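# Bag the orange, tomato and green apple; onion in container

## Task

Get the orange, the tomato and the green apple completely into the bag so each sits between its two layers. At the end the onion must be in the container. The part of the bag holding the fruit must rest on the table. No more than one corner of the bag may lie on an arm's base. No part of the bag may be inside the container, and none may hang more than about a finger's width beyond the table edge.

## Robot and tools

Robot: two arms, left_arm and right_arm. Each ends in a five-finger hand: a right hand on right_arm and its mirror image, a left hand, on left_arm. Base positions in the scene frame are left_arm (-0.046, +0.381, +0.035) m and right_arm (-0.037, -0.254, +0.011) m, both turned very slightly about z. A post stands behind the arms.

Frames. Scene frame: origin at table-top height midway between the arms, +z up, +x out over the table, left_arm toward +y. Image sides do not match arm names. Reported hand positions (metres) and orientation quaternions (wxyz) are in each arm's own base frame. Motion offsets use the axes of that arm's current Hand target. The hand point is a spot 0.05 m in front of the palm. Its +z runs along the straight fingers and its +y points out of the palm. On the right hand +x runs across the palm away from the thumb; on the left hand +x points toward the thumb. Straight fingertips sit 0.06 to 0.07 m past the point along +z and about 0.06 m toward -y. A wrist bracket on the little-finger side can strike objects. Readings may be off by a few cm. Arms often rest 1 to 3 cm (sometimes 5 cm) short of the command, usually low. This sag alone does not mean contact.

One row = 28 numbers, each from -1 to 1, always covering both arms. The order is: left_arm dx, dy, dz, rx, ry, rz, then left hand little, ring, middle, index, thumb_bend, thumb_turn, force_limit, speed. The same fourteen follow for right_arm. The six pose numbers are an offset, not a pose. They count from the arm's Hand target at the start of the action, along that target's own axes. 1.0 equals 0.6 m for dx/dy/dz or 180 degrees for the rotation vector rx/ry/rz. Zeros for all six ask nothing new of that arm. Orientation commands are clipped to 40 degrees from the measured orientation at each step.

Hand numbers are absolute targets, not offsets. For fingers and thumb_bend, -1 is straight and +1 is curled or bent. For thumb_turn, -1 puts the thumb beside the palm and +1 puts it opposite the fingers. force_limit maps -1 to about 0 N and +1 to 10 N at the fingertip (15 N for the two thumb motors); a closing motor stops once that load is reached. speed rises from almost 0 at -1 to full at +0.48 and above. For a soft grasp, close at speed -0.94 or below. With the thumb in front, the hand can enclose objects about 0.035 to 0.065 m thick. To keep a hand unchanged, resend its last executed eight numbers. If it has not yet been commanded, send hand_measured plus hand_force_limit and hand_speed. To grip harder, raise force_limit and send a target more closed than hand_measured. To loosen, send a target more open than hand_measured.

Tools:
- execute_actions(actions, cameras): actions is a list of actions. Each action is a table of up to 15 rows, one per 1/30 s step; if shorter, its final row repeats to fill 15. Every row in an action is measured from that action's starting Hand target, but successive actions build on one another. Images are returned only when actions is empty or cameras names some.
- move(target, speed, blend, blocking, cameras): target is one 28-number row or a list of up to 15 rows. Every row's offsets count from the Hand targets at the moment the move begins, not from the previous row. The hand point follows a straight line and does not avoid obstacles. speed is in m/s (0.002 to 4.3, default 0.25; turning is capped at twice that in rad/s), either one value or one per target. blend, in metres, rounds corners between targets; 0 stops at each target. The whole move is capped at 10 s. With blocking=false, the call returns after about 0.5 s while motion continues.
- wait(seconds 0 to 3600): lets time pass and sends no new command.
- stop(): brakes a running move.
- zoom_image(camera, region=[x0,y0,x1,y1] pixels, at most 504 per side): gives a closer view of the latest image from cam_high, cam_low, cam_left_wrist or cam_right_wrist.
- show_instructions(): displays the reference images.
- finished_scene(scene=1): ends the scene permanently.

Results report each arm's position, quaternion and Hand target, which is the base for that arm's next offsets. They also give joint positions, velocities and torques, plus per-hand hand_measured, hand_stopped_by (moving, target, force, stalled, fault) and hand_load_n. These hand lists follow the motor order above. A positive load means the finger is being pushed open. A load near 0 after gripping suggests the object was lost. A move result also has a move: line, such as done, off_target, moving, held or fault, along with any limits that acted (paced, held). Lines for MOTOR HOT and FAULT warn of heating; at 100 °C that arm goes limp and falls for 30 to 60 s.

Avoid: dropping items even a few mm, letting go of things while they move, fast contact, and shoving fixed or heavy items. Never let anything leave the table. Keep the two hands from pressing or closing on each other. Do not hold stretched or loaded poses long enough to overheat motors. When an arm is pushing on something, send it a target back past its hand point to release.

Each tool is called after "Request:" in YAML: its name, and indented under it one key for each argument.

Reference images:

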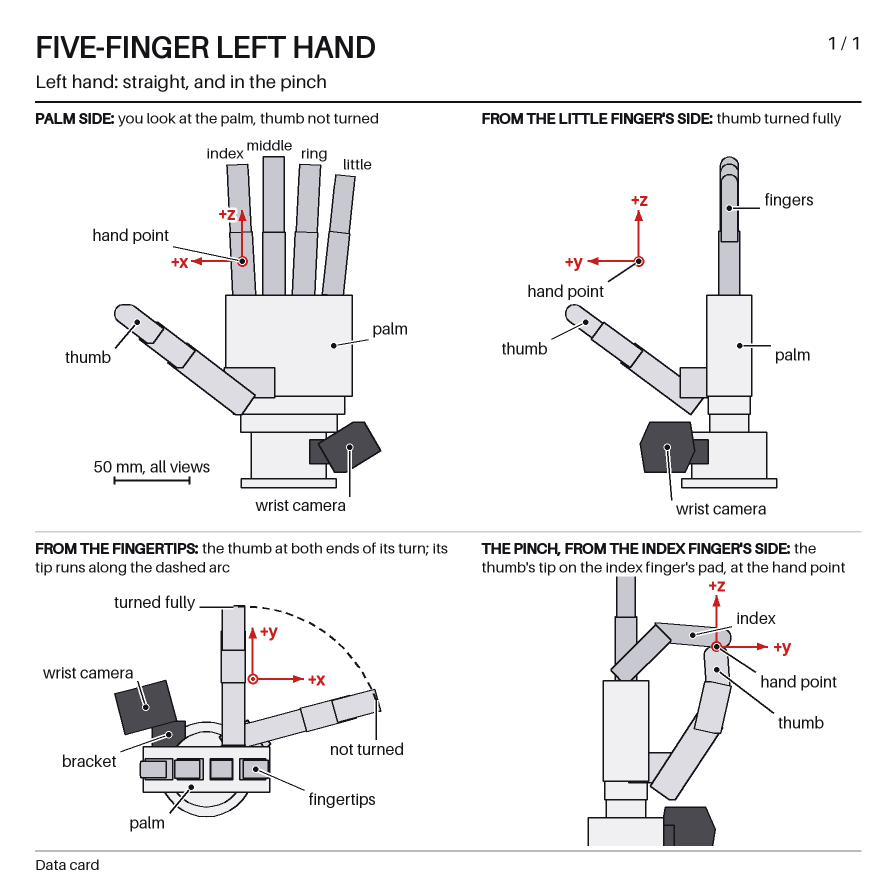

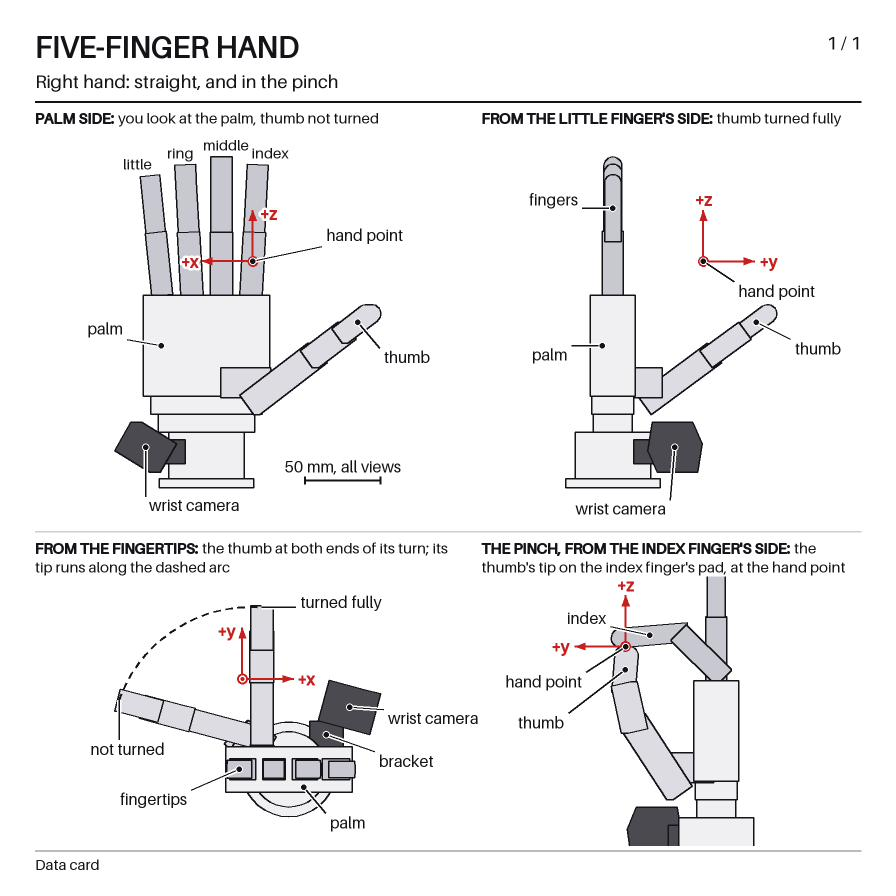

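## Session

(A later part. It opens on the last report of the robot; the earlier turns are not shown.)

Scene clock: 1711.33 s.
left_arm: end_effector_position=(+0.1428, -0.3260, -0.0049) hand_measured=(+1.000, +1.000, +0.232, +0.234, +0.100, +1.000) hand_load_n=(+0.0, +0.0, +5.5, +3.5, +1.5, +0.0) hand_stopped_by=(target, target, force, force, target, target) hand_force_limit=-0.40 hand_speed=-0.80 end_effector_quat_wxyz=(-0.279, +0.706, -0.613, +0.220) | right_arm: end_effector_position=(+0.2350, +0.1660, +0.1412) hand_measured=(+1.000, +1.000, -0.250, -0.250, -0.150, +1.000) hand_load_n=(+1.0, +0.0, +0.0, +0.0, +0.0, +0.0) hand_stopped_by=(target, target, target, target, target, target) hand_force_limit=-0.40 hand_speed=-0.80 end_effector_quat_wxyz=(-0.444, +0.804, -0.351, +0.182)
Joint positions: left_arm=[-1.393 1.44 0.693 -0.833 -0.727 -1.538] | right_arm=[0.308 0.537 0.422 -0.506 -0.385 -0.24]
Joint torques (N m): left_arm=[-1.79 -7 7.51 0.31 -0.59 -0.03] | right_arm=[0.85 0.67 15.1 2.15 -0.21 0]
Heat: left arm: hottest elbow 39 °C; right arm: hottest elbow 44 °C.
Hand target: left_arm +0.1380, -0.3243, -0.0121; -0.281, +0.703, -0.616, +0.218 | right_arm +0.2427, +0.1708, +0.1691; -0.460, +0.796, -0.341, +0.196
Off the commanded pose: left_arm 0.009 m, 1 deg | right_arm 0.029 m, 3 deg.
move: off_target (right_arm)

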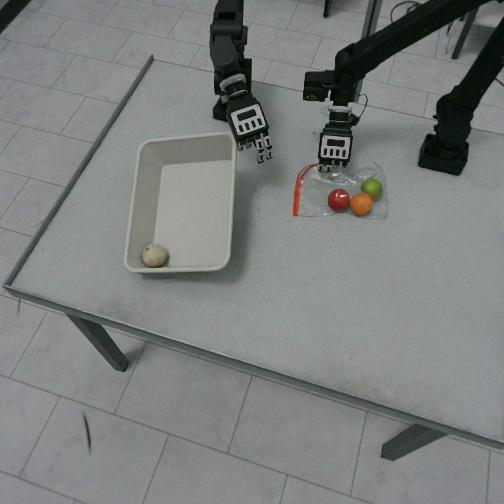

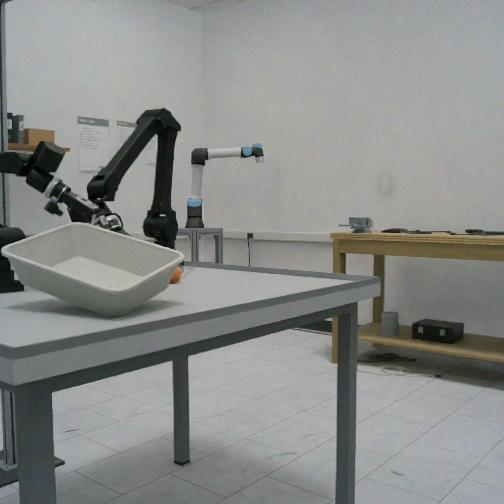

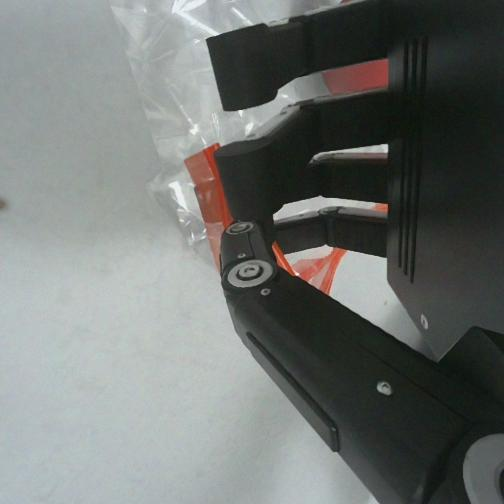

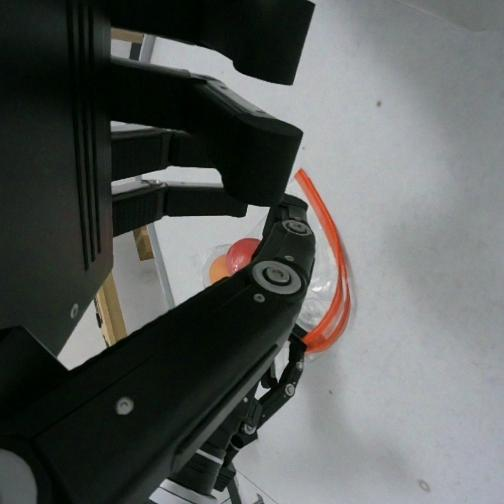

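Request:
move:
  target: [0,0,0,0,0,0,1,1,0.25,0.25,0.1,1,-0.4,-0.8, 0,0.1732,0.1,0,0,0,1,1,-0.25,-0.25,-0.15,1,-0.4,-0.8]
  speed: 0.04
  cameras: ["all"]

Request:
zoom_image:
  camera: "cam_high"
  region: [190, 100, 320, 230]

Request:
zoom_image:
  camera: "cam_low"
  region: [0, 180, 240, 330]

Scene clock: 1716.60 s.
left_arm: end_effector_position=(+0.1428, -0.3260, -0.0049) hand_measured=(+1.000, +1.000, +0.232, +0.234, +0.100, +1.000) hand_load_n=(+0.0, +0.0, +5.5, +4.0, +2.0, +0.0) hand_stopped_by=(target, target, force, force, target, target) hand_force_limit=-0.40 hand_speed=-0.80 end_effector_quat_wxyz=(-0.279, +0.706, -0.613, +0.220) | right_arm: end_effector_position=(+0.2401, +0.1677, +0.0465) hand_measured=(+1.000, +1.000, -0.250, -0.250, -0.150, +1.000) hand_load_n=(+1.0, +0.0, +0.0, +0.0, +0.0, +0.0) hand_stopped_by=(target, target, target, target, target, target) hand_force_limit=-0.40 hand_speed=-0.80 end_effector_quat_wxyz=(-0.454, +0.799, -0.345, +0.193)
Joint positions: left_arm=[-1.393 1.44 0.693 -0.833 -0.727 -1.538] | right_arm=[0.308 0.706 0.188 -0.07 -0.385 -0.239]
Joint torques (N m): left_arm=[-1.73 -7 7.5 0.31 -0.59 -0.02] | right_arm=[0.85 1.14 9.62 3.47 -0.18 -0.02]
Heat: left arm: hottest elbow 38 °C; right arm: hottest elbow 45 °C.
Hand target: left_arm +0.1380, -0.3243, -0.0121; -0.281, +0.703, -0.616, +0.218 | right_arm +0.2425, +0.1708, +0.0490; -0.460, +0.796, -0.341, +0.196
Off the commanded pose: left_arm 0.009 m, 1 deg | right_arm 0.005 m, 1 deg.
move: done

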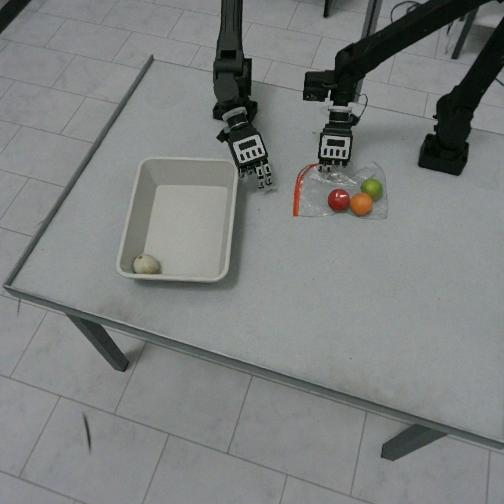

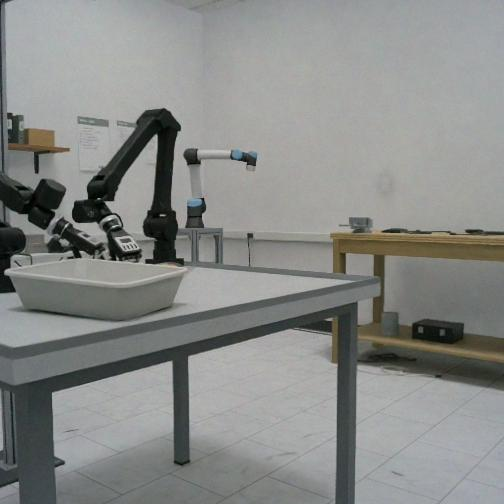

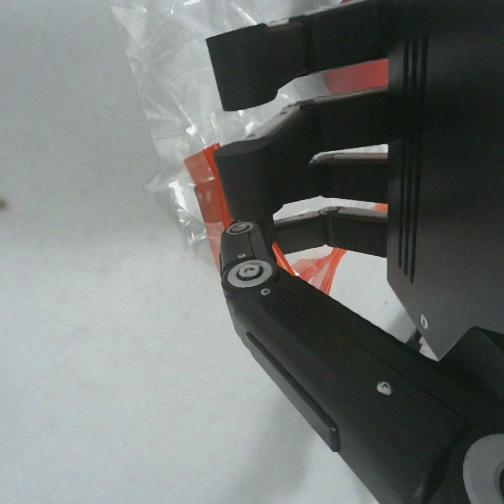

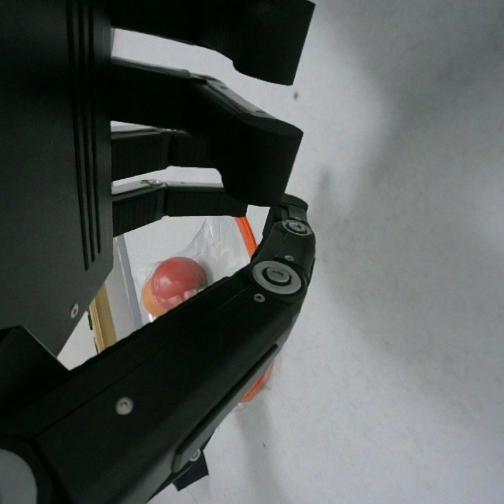

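Scaled by 3.877.

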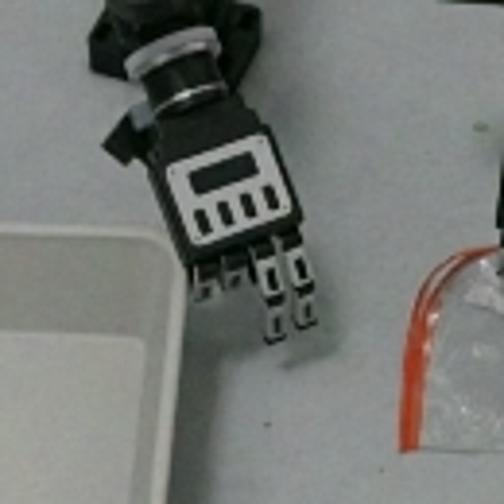

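Scaled by 2.100.

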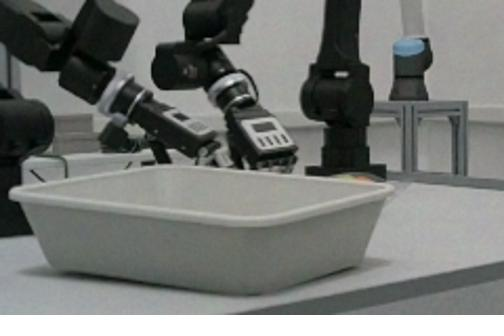

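Request:
move:
  target: [0,0,0,0,0,0,1,1,0.25,0.25,0.1,1,-0.4,-0.8, -0.0634,-0.0143,0.0248,0,0,0,1,1,-0.25,-0.25,-0.15,1,-0.4,-0.8]
  speed: 0.05
  cameras: ["all"]

Request:
zoom_image:
  camera: "cam_high"
  region: [190, 100, 320, 230]

Request:
zoom_image:
  camera: "cam_low"
  region: [0, 180, 240, 330]

Scene clock: 1719.43 s.
left_arm: end_effector_position=(+0.1428, -0.3260, -0.0049) hand_measured=(+1.000, +1.000, +0.232, +0.234, +0.100, +1.000) hand_load_n=(+0.0, +0.0, +5.5, +3.5, +2.0, +0.0) hand_stopped_by=(target, target, force, force, target, target) hand_force_limit=-0.40 hand_speed=-0.80 end_effector_quat_wxyz=(-0.279, +0.706, -0.613, +0.220) | right_arm: end_effector_position=(+0.2275, +0.2063, +0.0470) hand_measured=(+1.000, +1.000, -0.250, -0.250, -0.150, +1.000) hand_load_n=(+1.0, +0.0, +0.0, -0.5, +0.0, +0.5) hand_stopped_by=(target, target, target, target, target, target) hand_force_limit=-0.40 hand_speed=-0.80 end_effector_quat_wxyz=(-0.454, +0.799, -0.343, +0.195)
Joint positions: left_arm=[-1.393 1.44 0.693 -0.833 -0.727 -1.538] | right_arm=[0.545 0.728 0.188 -0.009 -0.184 -0.112]
Joint torques (N m): left_arm=[-1.73 -7.06 7.53 0.31 -0.58 -0.03] | right_arm=[1.03 1.03 9.57 3.49 -0.02 0.01]
Heat: left arm: hottest elbow 38 °C; right arm: hottest elbow 44 °C.
Hand target: left_arm +0.1380, -0.3243, -0.0121; -0.281, +0.703, -0.616, +0.218 | right_arm +0.2286, +0.2102, +0.0490; -0.460, +0.796, -0.341, +0.196
Off the commanded pose: left_arm 0.009 m, 1 deg | right_arm 0.005 m, 1 deg.
move: done

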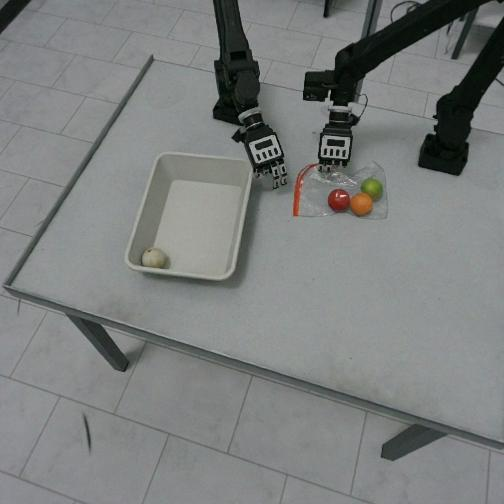

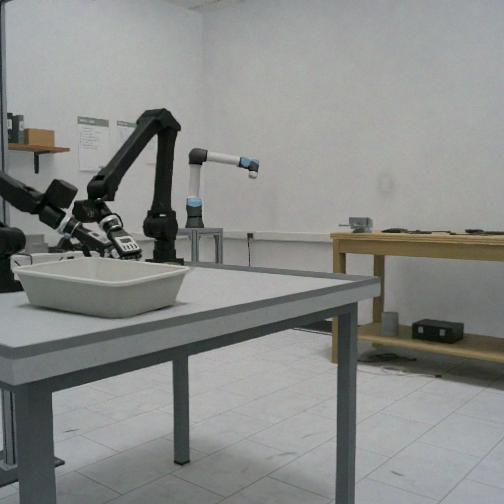

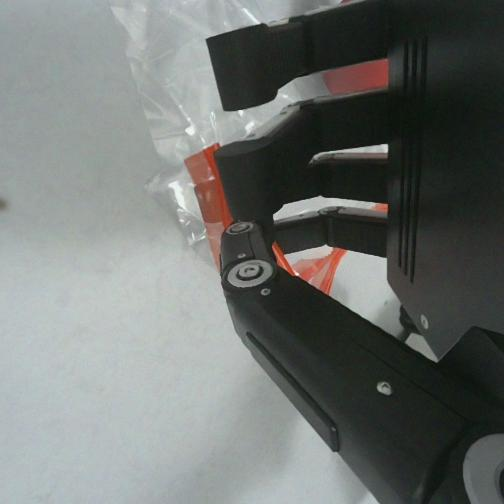

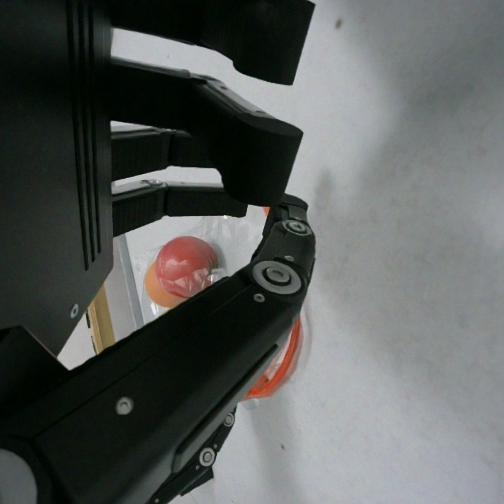

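Scaled by 3.877.

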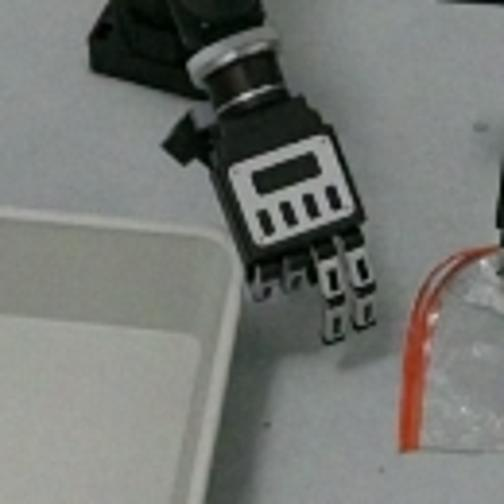

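Scaled by 2.100.

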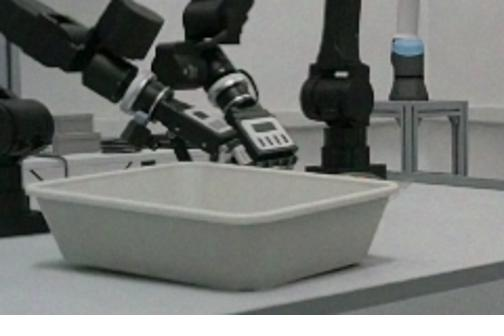

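Request:
move:
  target: [0,0,0,0,0,0,1,1,0.25,0.25,0.1,1,-0.4,-0.8, 0,0.0375,0.0217,0,0,0,1,1,-0.25,-0.25,-0.15,1,-0.4,-0.8]
  speed: 0.03
  cameras: ["all"]

Request:
zoom_image:
  camera: "cam_high"
  region: [190, 100, 320, 230]

Request:
zoom_image:
  camera: "cam_low"
  region: [0, 200, 200, 330]

Scene clock: 1725.53 s.
left_arm: end_effector_position=(+0.1428, -0.3260, -0.0049) hand_measured=(+1.000, +1.000, +0.232, +0.234, +0.100, +1.000) hand_load_n=(+0.0, +0.0, +5.5, +3.5, +1.5, +0.0) hand_stopped_by=(target, target, force, force, target, target) hand_force_limit=-0.40 hand_speed=-0.80 end_effector_quat_wxyz=(-0.279, +0.706, -0.613, +0.220) | right_arm: end_effector_position=(+0.2304, +0.2084, +0.0249) hand_measured=(+1.000, +1.000, -0.250, -0.250, -0.150, +1.000) hand_load_n=(+0.0, +0.0, +0.0, +0.0, +0.0, +0.0) hand_stopped_by=(target, target, target, target, target, target) hand_force_limit=-0.40 hand_speed=-0.80 end_effector_quat_wxyz=(-0.458, +0.796, -0.342, +0.197)
Joint positions: left_arm=[-1.393 1.44 0.693 -0.833 -0.727 -1.538] | right_arm=[0.545 0.846 0.144 0.165 -0.183 -0.109]
Joint torques (N m): left_arm=[-1.73 -7 7.53 0.32 -0.58 -0.03] | right_arm=[1.08 0.79 8.24 3.34 0 -0.02]
Heat: left arm: hottest elbow 38 °C; right arm: hottest elbow 44 °C.
Hand target: left_arm +0.1380, -0.3243, -0.0121; -0.281, +0.703, -0.616, +0.218 | right_arm +0.2285, +0.2102, +0.0229; -0.460, +0.796, -0.341, +0.196
Off the commanded pose: left_arm 0.009 m, 1 deg | right_arm 0.003 m, 0 deg.
move: done

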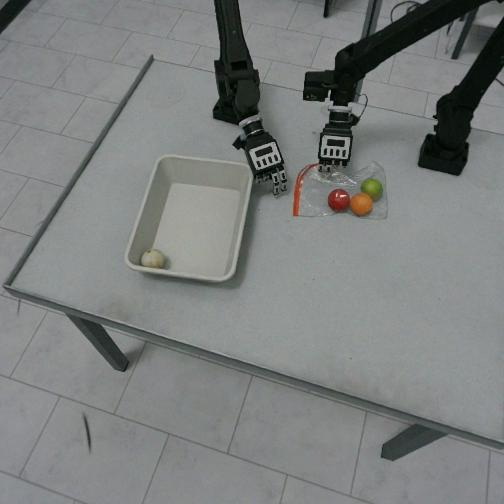

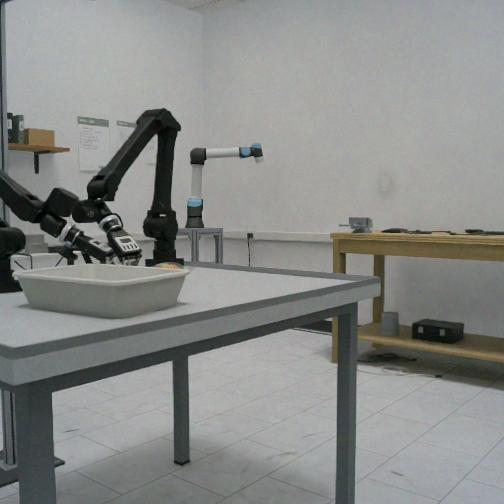

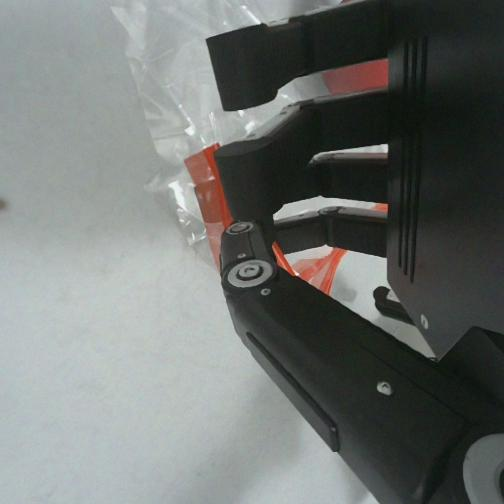

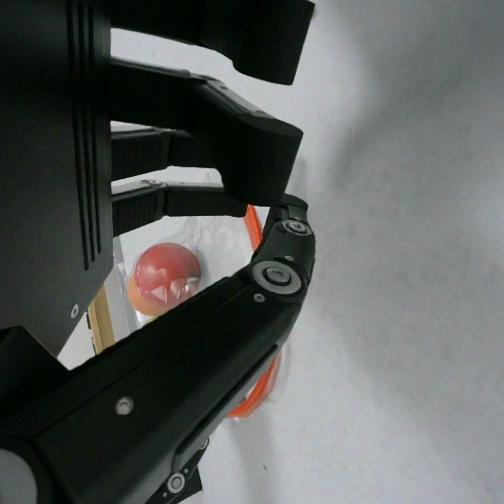

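Scaled by 3.877.

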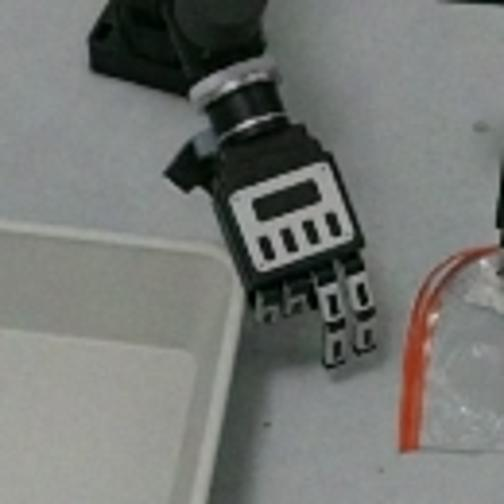

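Scaled by 2.520.

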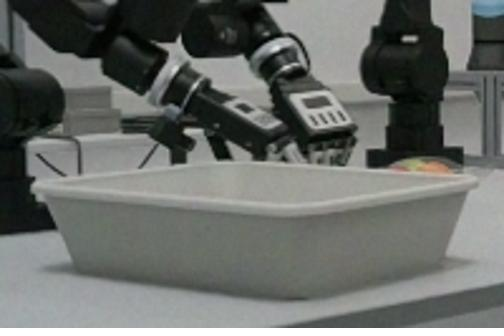

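Request:
move:
  target: [0,0,0,0,0,0,1,1,0.25,0.25,0.1,1,-0.4,-0.8, -0.0458,-0.0105,0.0182,0,0,0,1,1,-0.25,-0.25,-0.15,1,-0.4,-0.8]
  speed: 0.04
  cameras: ["all"]

Request:
zoom_image:
  camera: "cam_high"
  region: [190, 100, 320, 230]

Scene clock: 1727.93 s.
left_arm: end_effector_position=(+0.1428, -0.3260, -0.0049) hand_measured=(+1.000, +1.000, +0.232, +0.234, +0.100, +1.000) hand_load_n=(+0.0, +0.0, +5.5, +3.5, +2.0, +0.0) hand_stopped_by=(target, target, force, force, target, target) hand_force_limit=-0.40 hand_speed=-0.80 end_effector_quat_wxyz=(-0.279, +0.706, -0.613, +0.220) | right_arm: end_effector_position=(+0.2151, +0.2322, +0.0176) hand_measured=(+1.000, +1.000, -0.250, -0.250, -0.150, +1.000) hand_load_n=(+0.0, +0.0, +0.0, +0.0, +0.0, +0.0) hand_stopped_by=(target, target, target, target, target, target) hand_force_limit=-0.40 hand_speed=-0.80 end_effector_quat_wxyz=(-0.452, +0.801, -0.342, +0.195)
Joint positions: left_arm=[-1.393 1.44 0.693 -0.833 -0.727 -1.538] | right_arm=[0.706 0.897 0.144 0.211 -0.046 -0.032]
Joint torques (N m): left_arm=[-1.73 -7 7.51 0.32 -0.59 -0.02] | right_arm=[0.97 0.56 9.44 3.34 0.07 0]
Heat: left arm: hottest elbow 38 °C; right arm: hottest elbow 44 °C.
Hand target: left_arm +0.1380, -0.3243, -0.0121; -0.281, +0.703, -0.616, +0.218 | right_arm +0.2187, +0.2388, +0.0230; -0.460, +0.796, -0.341, +0.196
Off the commanded pose: left_arm 0.009 m, 1 deg | right_arm 0.009 m, 1 deg.
move: done

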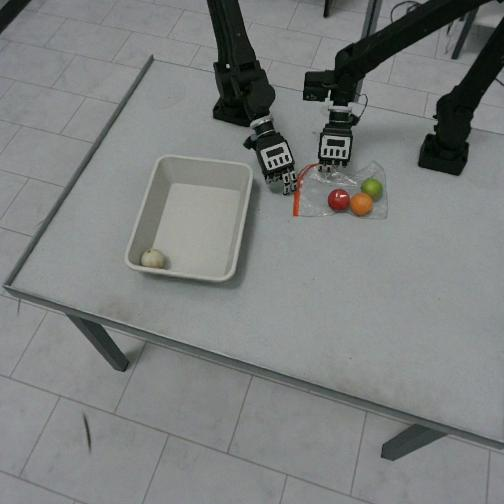

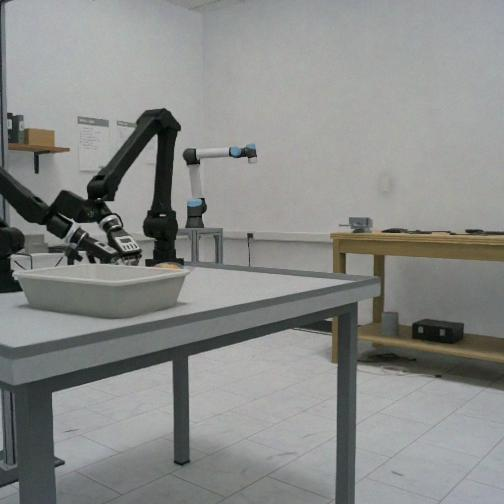

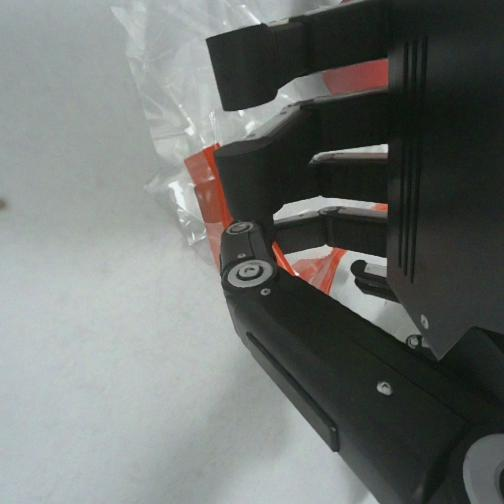

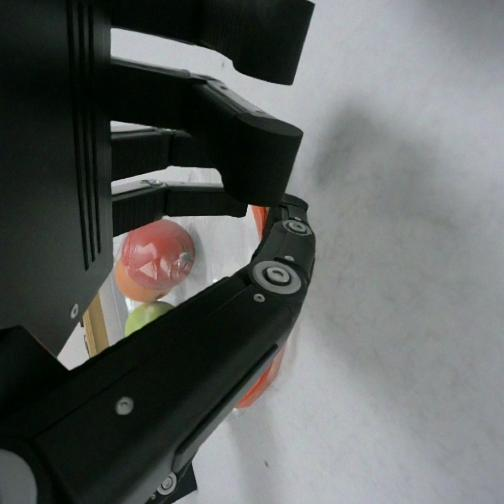

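Scaled by 3.877.

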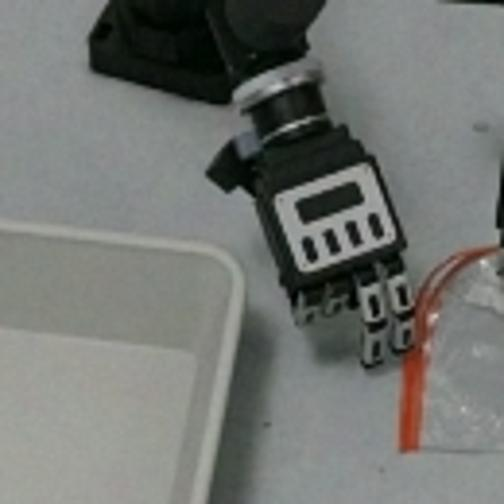

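Request:
move:
  target:
    - [0,0,0,0,0,0,1,1,0.25,0.25,0.1,1,-0.4,-0.8, -0.0031,-0.017,-0.0373,0,0,0,1,1,-0.25,-0.25,-0.15,1,-0.4,-0.8]
    - [0,0,0,0,0,0,1,1,0.25,0.25,0.1,1,-0.4,-0.8, -0.0031,-0.1757,-0.129,0,0,0,1,1,-0.25,-0.25,-0.15,1,-0.4,-0.8]
  speed: 0.05
  blend: [0.005, 0]
  cameras: ["all"]

Request:
zoom_image:
  camera: "cam_high"
  region: [230, 100, 400, 230]

Request:
zoom_image:
  camera: "cam_low"
  region: [0, 180, 200, 330]

Scene clock: 1732.70 s.
left_arm: end_effector_position=(+0.1428, -0.3260, -0.0049) hand_measured=(+1.000, +1.000, +0.232, +0.234, +0.100, +1.000) hand_load_n=(+0.0, +0.0, +5.5, +4.0, +1.5, +0.0) hand_stopped_by=(target, target, force, force, target, target) hand_force_limit=-0.40 hand_speed=-0.80 end_effector_quat_wxyz=(-0.279, +0.706, -0.613, +0.220) | right_arm: end_effector_position=(+0.2035, +0.2233, +0.1296) hand_measured=(+1.000, +1.000, -0.250, -0.250, -0.150, +1.000) hand_load_n=(+0.0, +0.0, +0.0, +0.0, +0.0, +0.0) hand_stopped_by=(target, target, target, target, target, target) hand_force_limit=-0.40 hand_speed=-0.80 end_effector_quat_wxyz=(-0.444, +0.804, -0.345, +0.192)
Joint positions: left_arm=[-1.393 1.44 0.693 -0.833 -0.727 -1.538] | right_arm=[0.711 0.526 0.379 -0.413 -0.041 -0.028]
Joint torques (N m): left_arm=[-1.73 -7.06 7.51 0.31 -0.59 -0.02] | right_arm=[1.08 0.91 14.5 2.11 0.04 0.01]
Heat: left arm: hottest elbow 38 °C; right arm: hottest elbow 44 °C.
Hand target: left_arm +0.1380, -0.3243, -0.0121; -0.281, +0.703, -0.616, +0.218 | right_arm +0.2072, +0.2302, +0.1530; -0.460, +0.796, -0.341, +0.196
Off the commanded pose: left_arm 0.009 m, 1 deg | right_arm 0.025 m, 2 deg.
move: off_target (right_arm)

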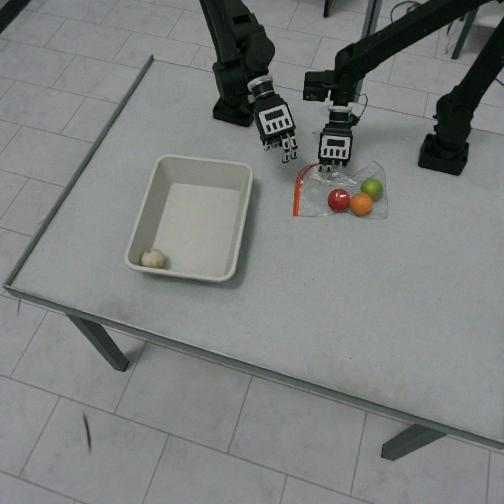

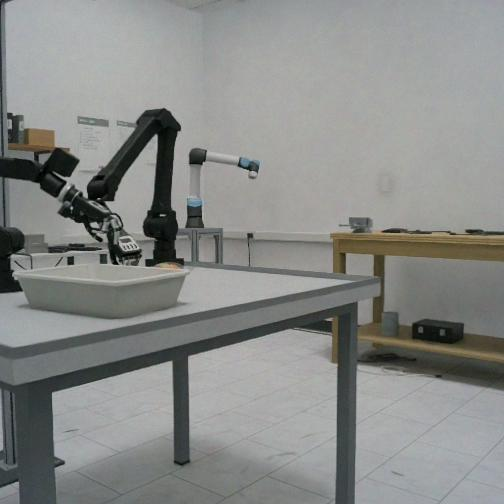

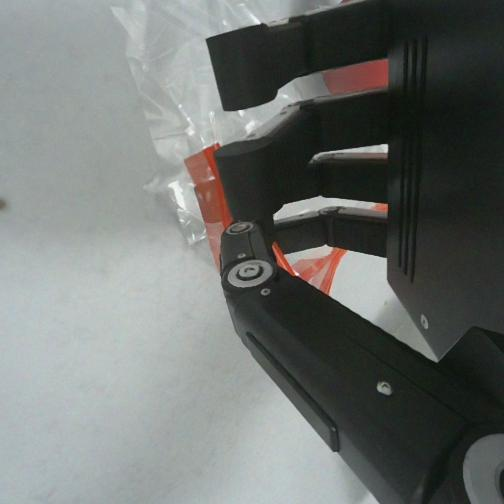

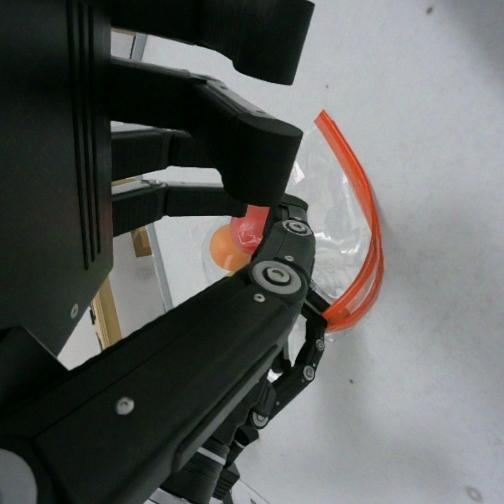

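Scaled by 2.965.

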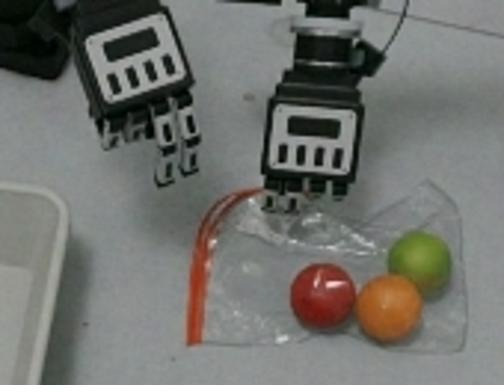

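Scaled by 2.520.

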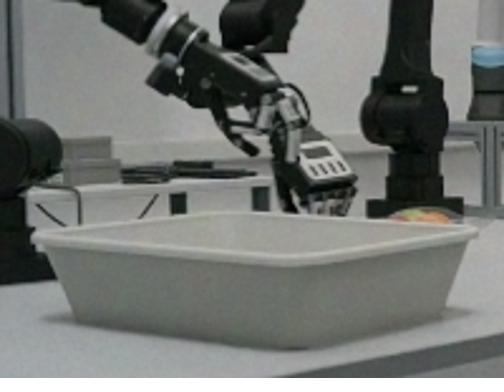

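Request:
move:
  target:
    - [0,0,0,0,0,0,1,1,0.25,0.25,0.1,1,-0.4,-0.8, 0,-0.1732,-0.1,0,0,0,1,1,-0.25,-0.25,-0.15,1,-0.4,-0.8]
    - [0,0,0,0,0,0,1,1,0.25,0.25,0.1,1,-0.4,-0.8, 0.3063,-0.0953,-0.2349,0,0,0,1,1,-0.25,-0.25,-0.15,1,-0.4,-0.8]
  speed: 0.1
  blend: [0.02, 0]
  cameras: ["all"]

Request:
zoom_image:
  camera: "cam_high"
  region: [230, 100, 400, 230]

Request:
zoom_image:
  camera: "cam_left_wrist"
  region: [100, 100, 400, 400]

Scene clock: 1738.27 s.
left_arm: end_effector_position=(+0.1428, -0.3260, -0.0049) hand_measured=(+1.000, +1.000, +0.232, +0.234, +0.100, +1.000) hand_load_n=(+0.0, +0.0, +6.0, +3.5, +2.0, +0.0) hand_stopped_by=(target, target, force, force, target, target) hand_force_limit=-0.40 hand_speed=-0.80 end_effector_quat_wxyz=(-0.279, +0.706, -0.613, +0.220) | right_arm: end_effector_position=(+0.2609, +0.0370, +0.2558) hand_measured=(+1.000, +1.000, -0.250, -0.250, -0.150, +1.000) hand_load_n=(+0.0, +0.0, +0.0, +0.0, +0.0, +0.0) hand_stopped_by=(target, target, target, target, target, target) hand_force_limit=-0.40 hand_speed=-0.80 end_effector_quat_wxyz=(-0.460, +0.796, -0.349, +0.181)
Joint positions: left_arm=[-1.393 1.44 0.693 -0.833 -0.727 -1.538] | right_arm=[-0.415 0.732 0.823 -1.111 -0.929 -0.879]
Joint torques (N m): left_arm=[-1.79 -7.06 7.51 0.31 -0.58 -0.02] | right_arm=[-0.21 0.5 13.97 1.31 -0.62 -0.11]
Heat: left arm: hottest elbow 38 °C; right arm: hottest elbow 45 °C.
Hand target: left_arm +0.1380, -0.3243, -0.0121; -0.281, +0.703, -0.616, +0.218 | right_arm +0.2667, +0.0327, +0.2728; -0.460, +0.796, -0.341, +0.196
Off the commanded pose: left_arm 0.009 m, 1 deg | right_arm 0.019 m, 2 deg.
move: off_target (right_arm)

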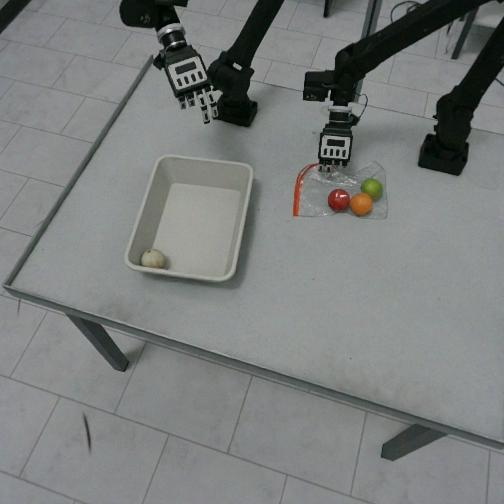

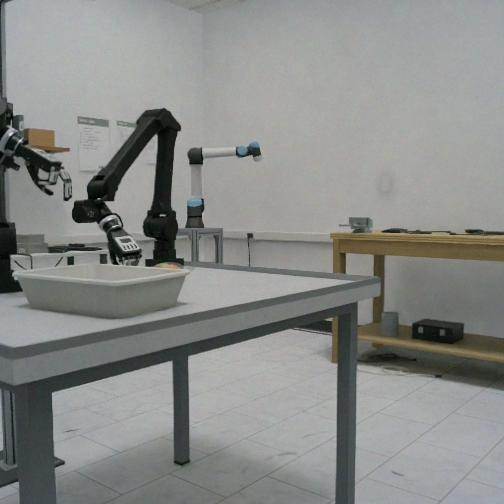

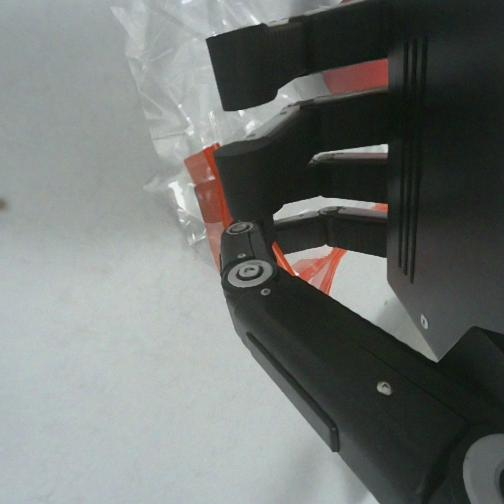

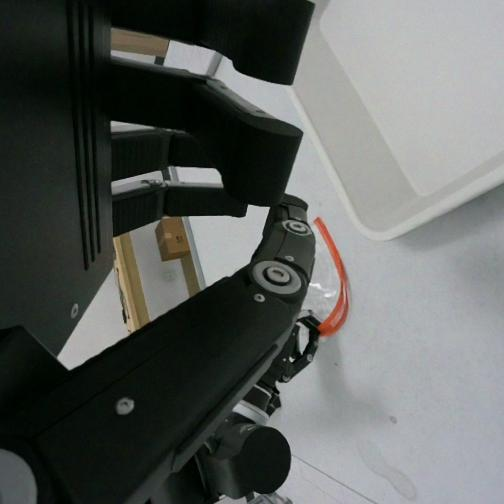

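Scaled by 2.965.

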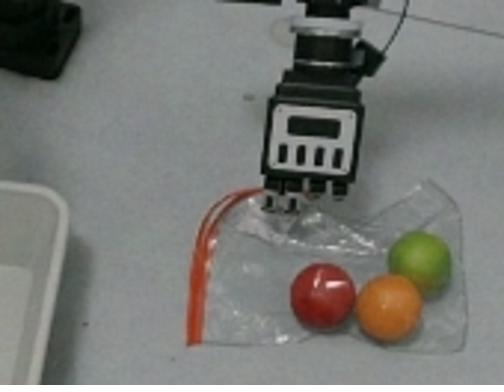

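Scaled by 1.680.

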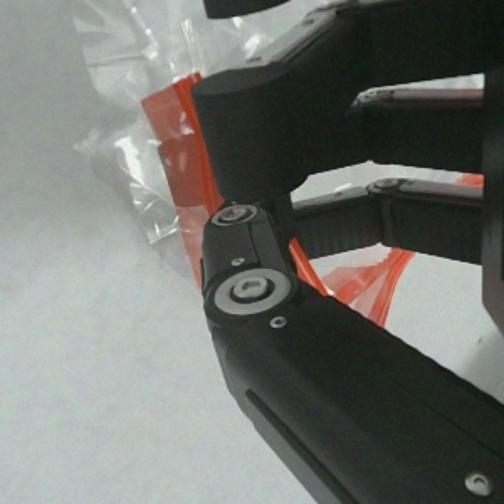

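Request:
move:
  target: [0,0,0,0,0,0,1,1,-0.25,-0.25,-0.2,1,-0.4,-0.88, 0,0,0,0,0,0,1,1,-0.25,-0.25,-0.15,1,-0.4,-0.8]
  speed: 0.04
  cameras: ["all"]

Request:
zoom_image:
  camera: "cam_high"
  region: [260, 110, 420, 230]

Request:
zoom_image:
  camera: "cam_left_wrist"
  region: [100, 100, 400, 400]

Scene clock: 1741.73 s.
left_arm: end_effector_position=(+0.1429, -0.3260, -0.0049) hand_measured=(+1.000, +1.000, -0.250, -0.250, -0.200, +1.000) hand_load_n=(+0.0, +0.0, +0.0, +0.0, +0.0, +0.0) hand_stopped_by=(target, target, target, target, target, target) hand_force_limit=-0.40 hand_speed=-0.88 end_effector_quat_wxyz=(-0.279, +0.706, -0.613, +0.220) | right_arm: end_effector_position=(+0.2609, +0.0371, +0.2558) hand_measured=(+1.000, +1.000, -0.250, -0.250, -0.150, +1.000) hand_load_n=(+0.0, +0.0, +0.0, +0.0, +0.0, +0.0) hand_stopped_by=(target, target, target, target, target, target) hand_force_limit=-0.40 hand_speed=-0.80 end_effector_quat_wxyz=(-0.460, +0.796, -0.349, +0.181)
Joint positions: left_arm=[-1.393 1.44 0.693 -0.833 -0.727 -1.538] | right_arm=[-0.415 0.732 0.823 -1.111 -0.929 -0.879]
Joint torques (N m): left_arm=[-1.79 -7.06 7.51 0.29 -0.59 -0.02] | right_arm=[-0.21 0.5 13.97 1.31 -0.63 -0.12]
Heat: left arm: hottest elbow 38 °C; right arm: hottest elbow 45 °C.
Hand target: left_arm +0.1380, -0.3243, -0.0121; -0.281, +0.703, -0.616, +0.218 | right_arm +0.2667, +0.0328, +0.2728; -0.460, +0.796, -0.341, +0.196
Off the commanded pose: left_arm 0.009 m, 1 deg | right_arm 0.018 m, 2 deg.
move: done

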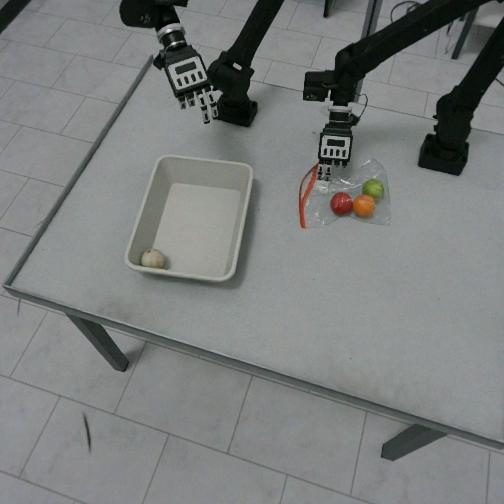

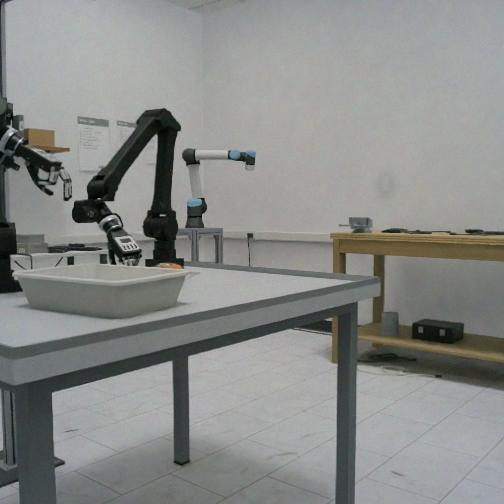

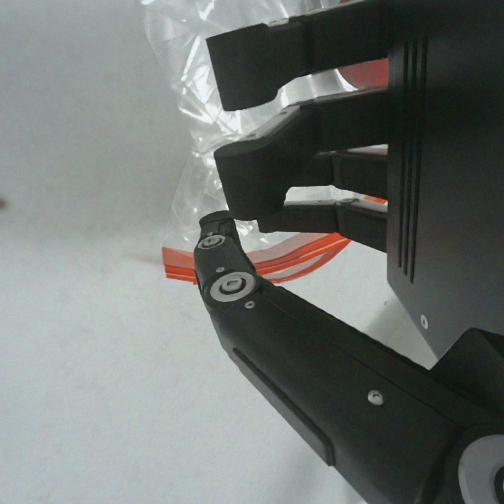

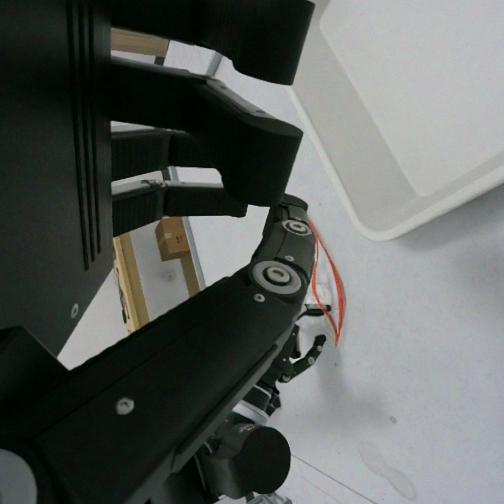

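Scaled by 3.150.

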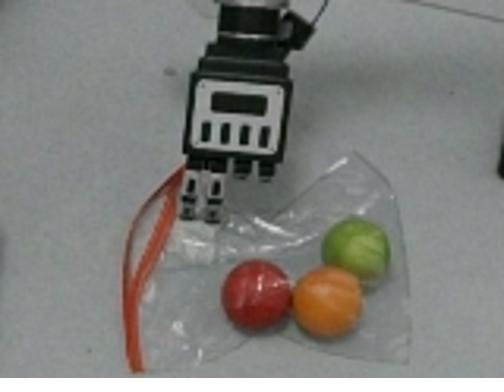

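Scaled by 1.680.

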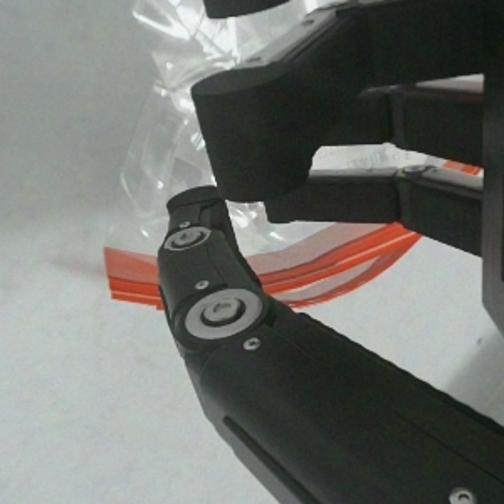

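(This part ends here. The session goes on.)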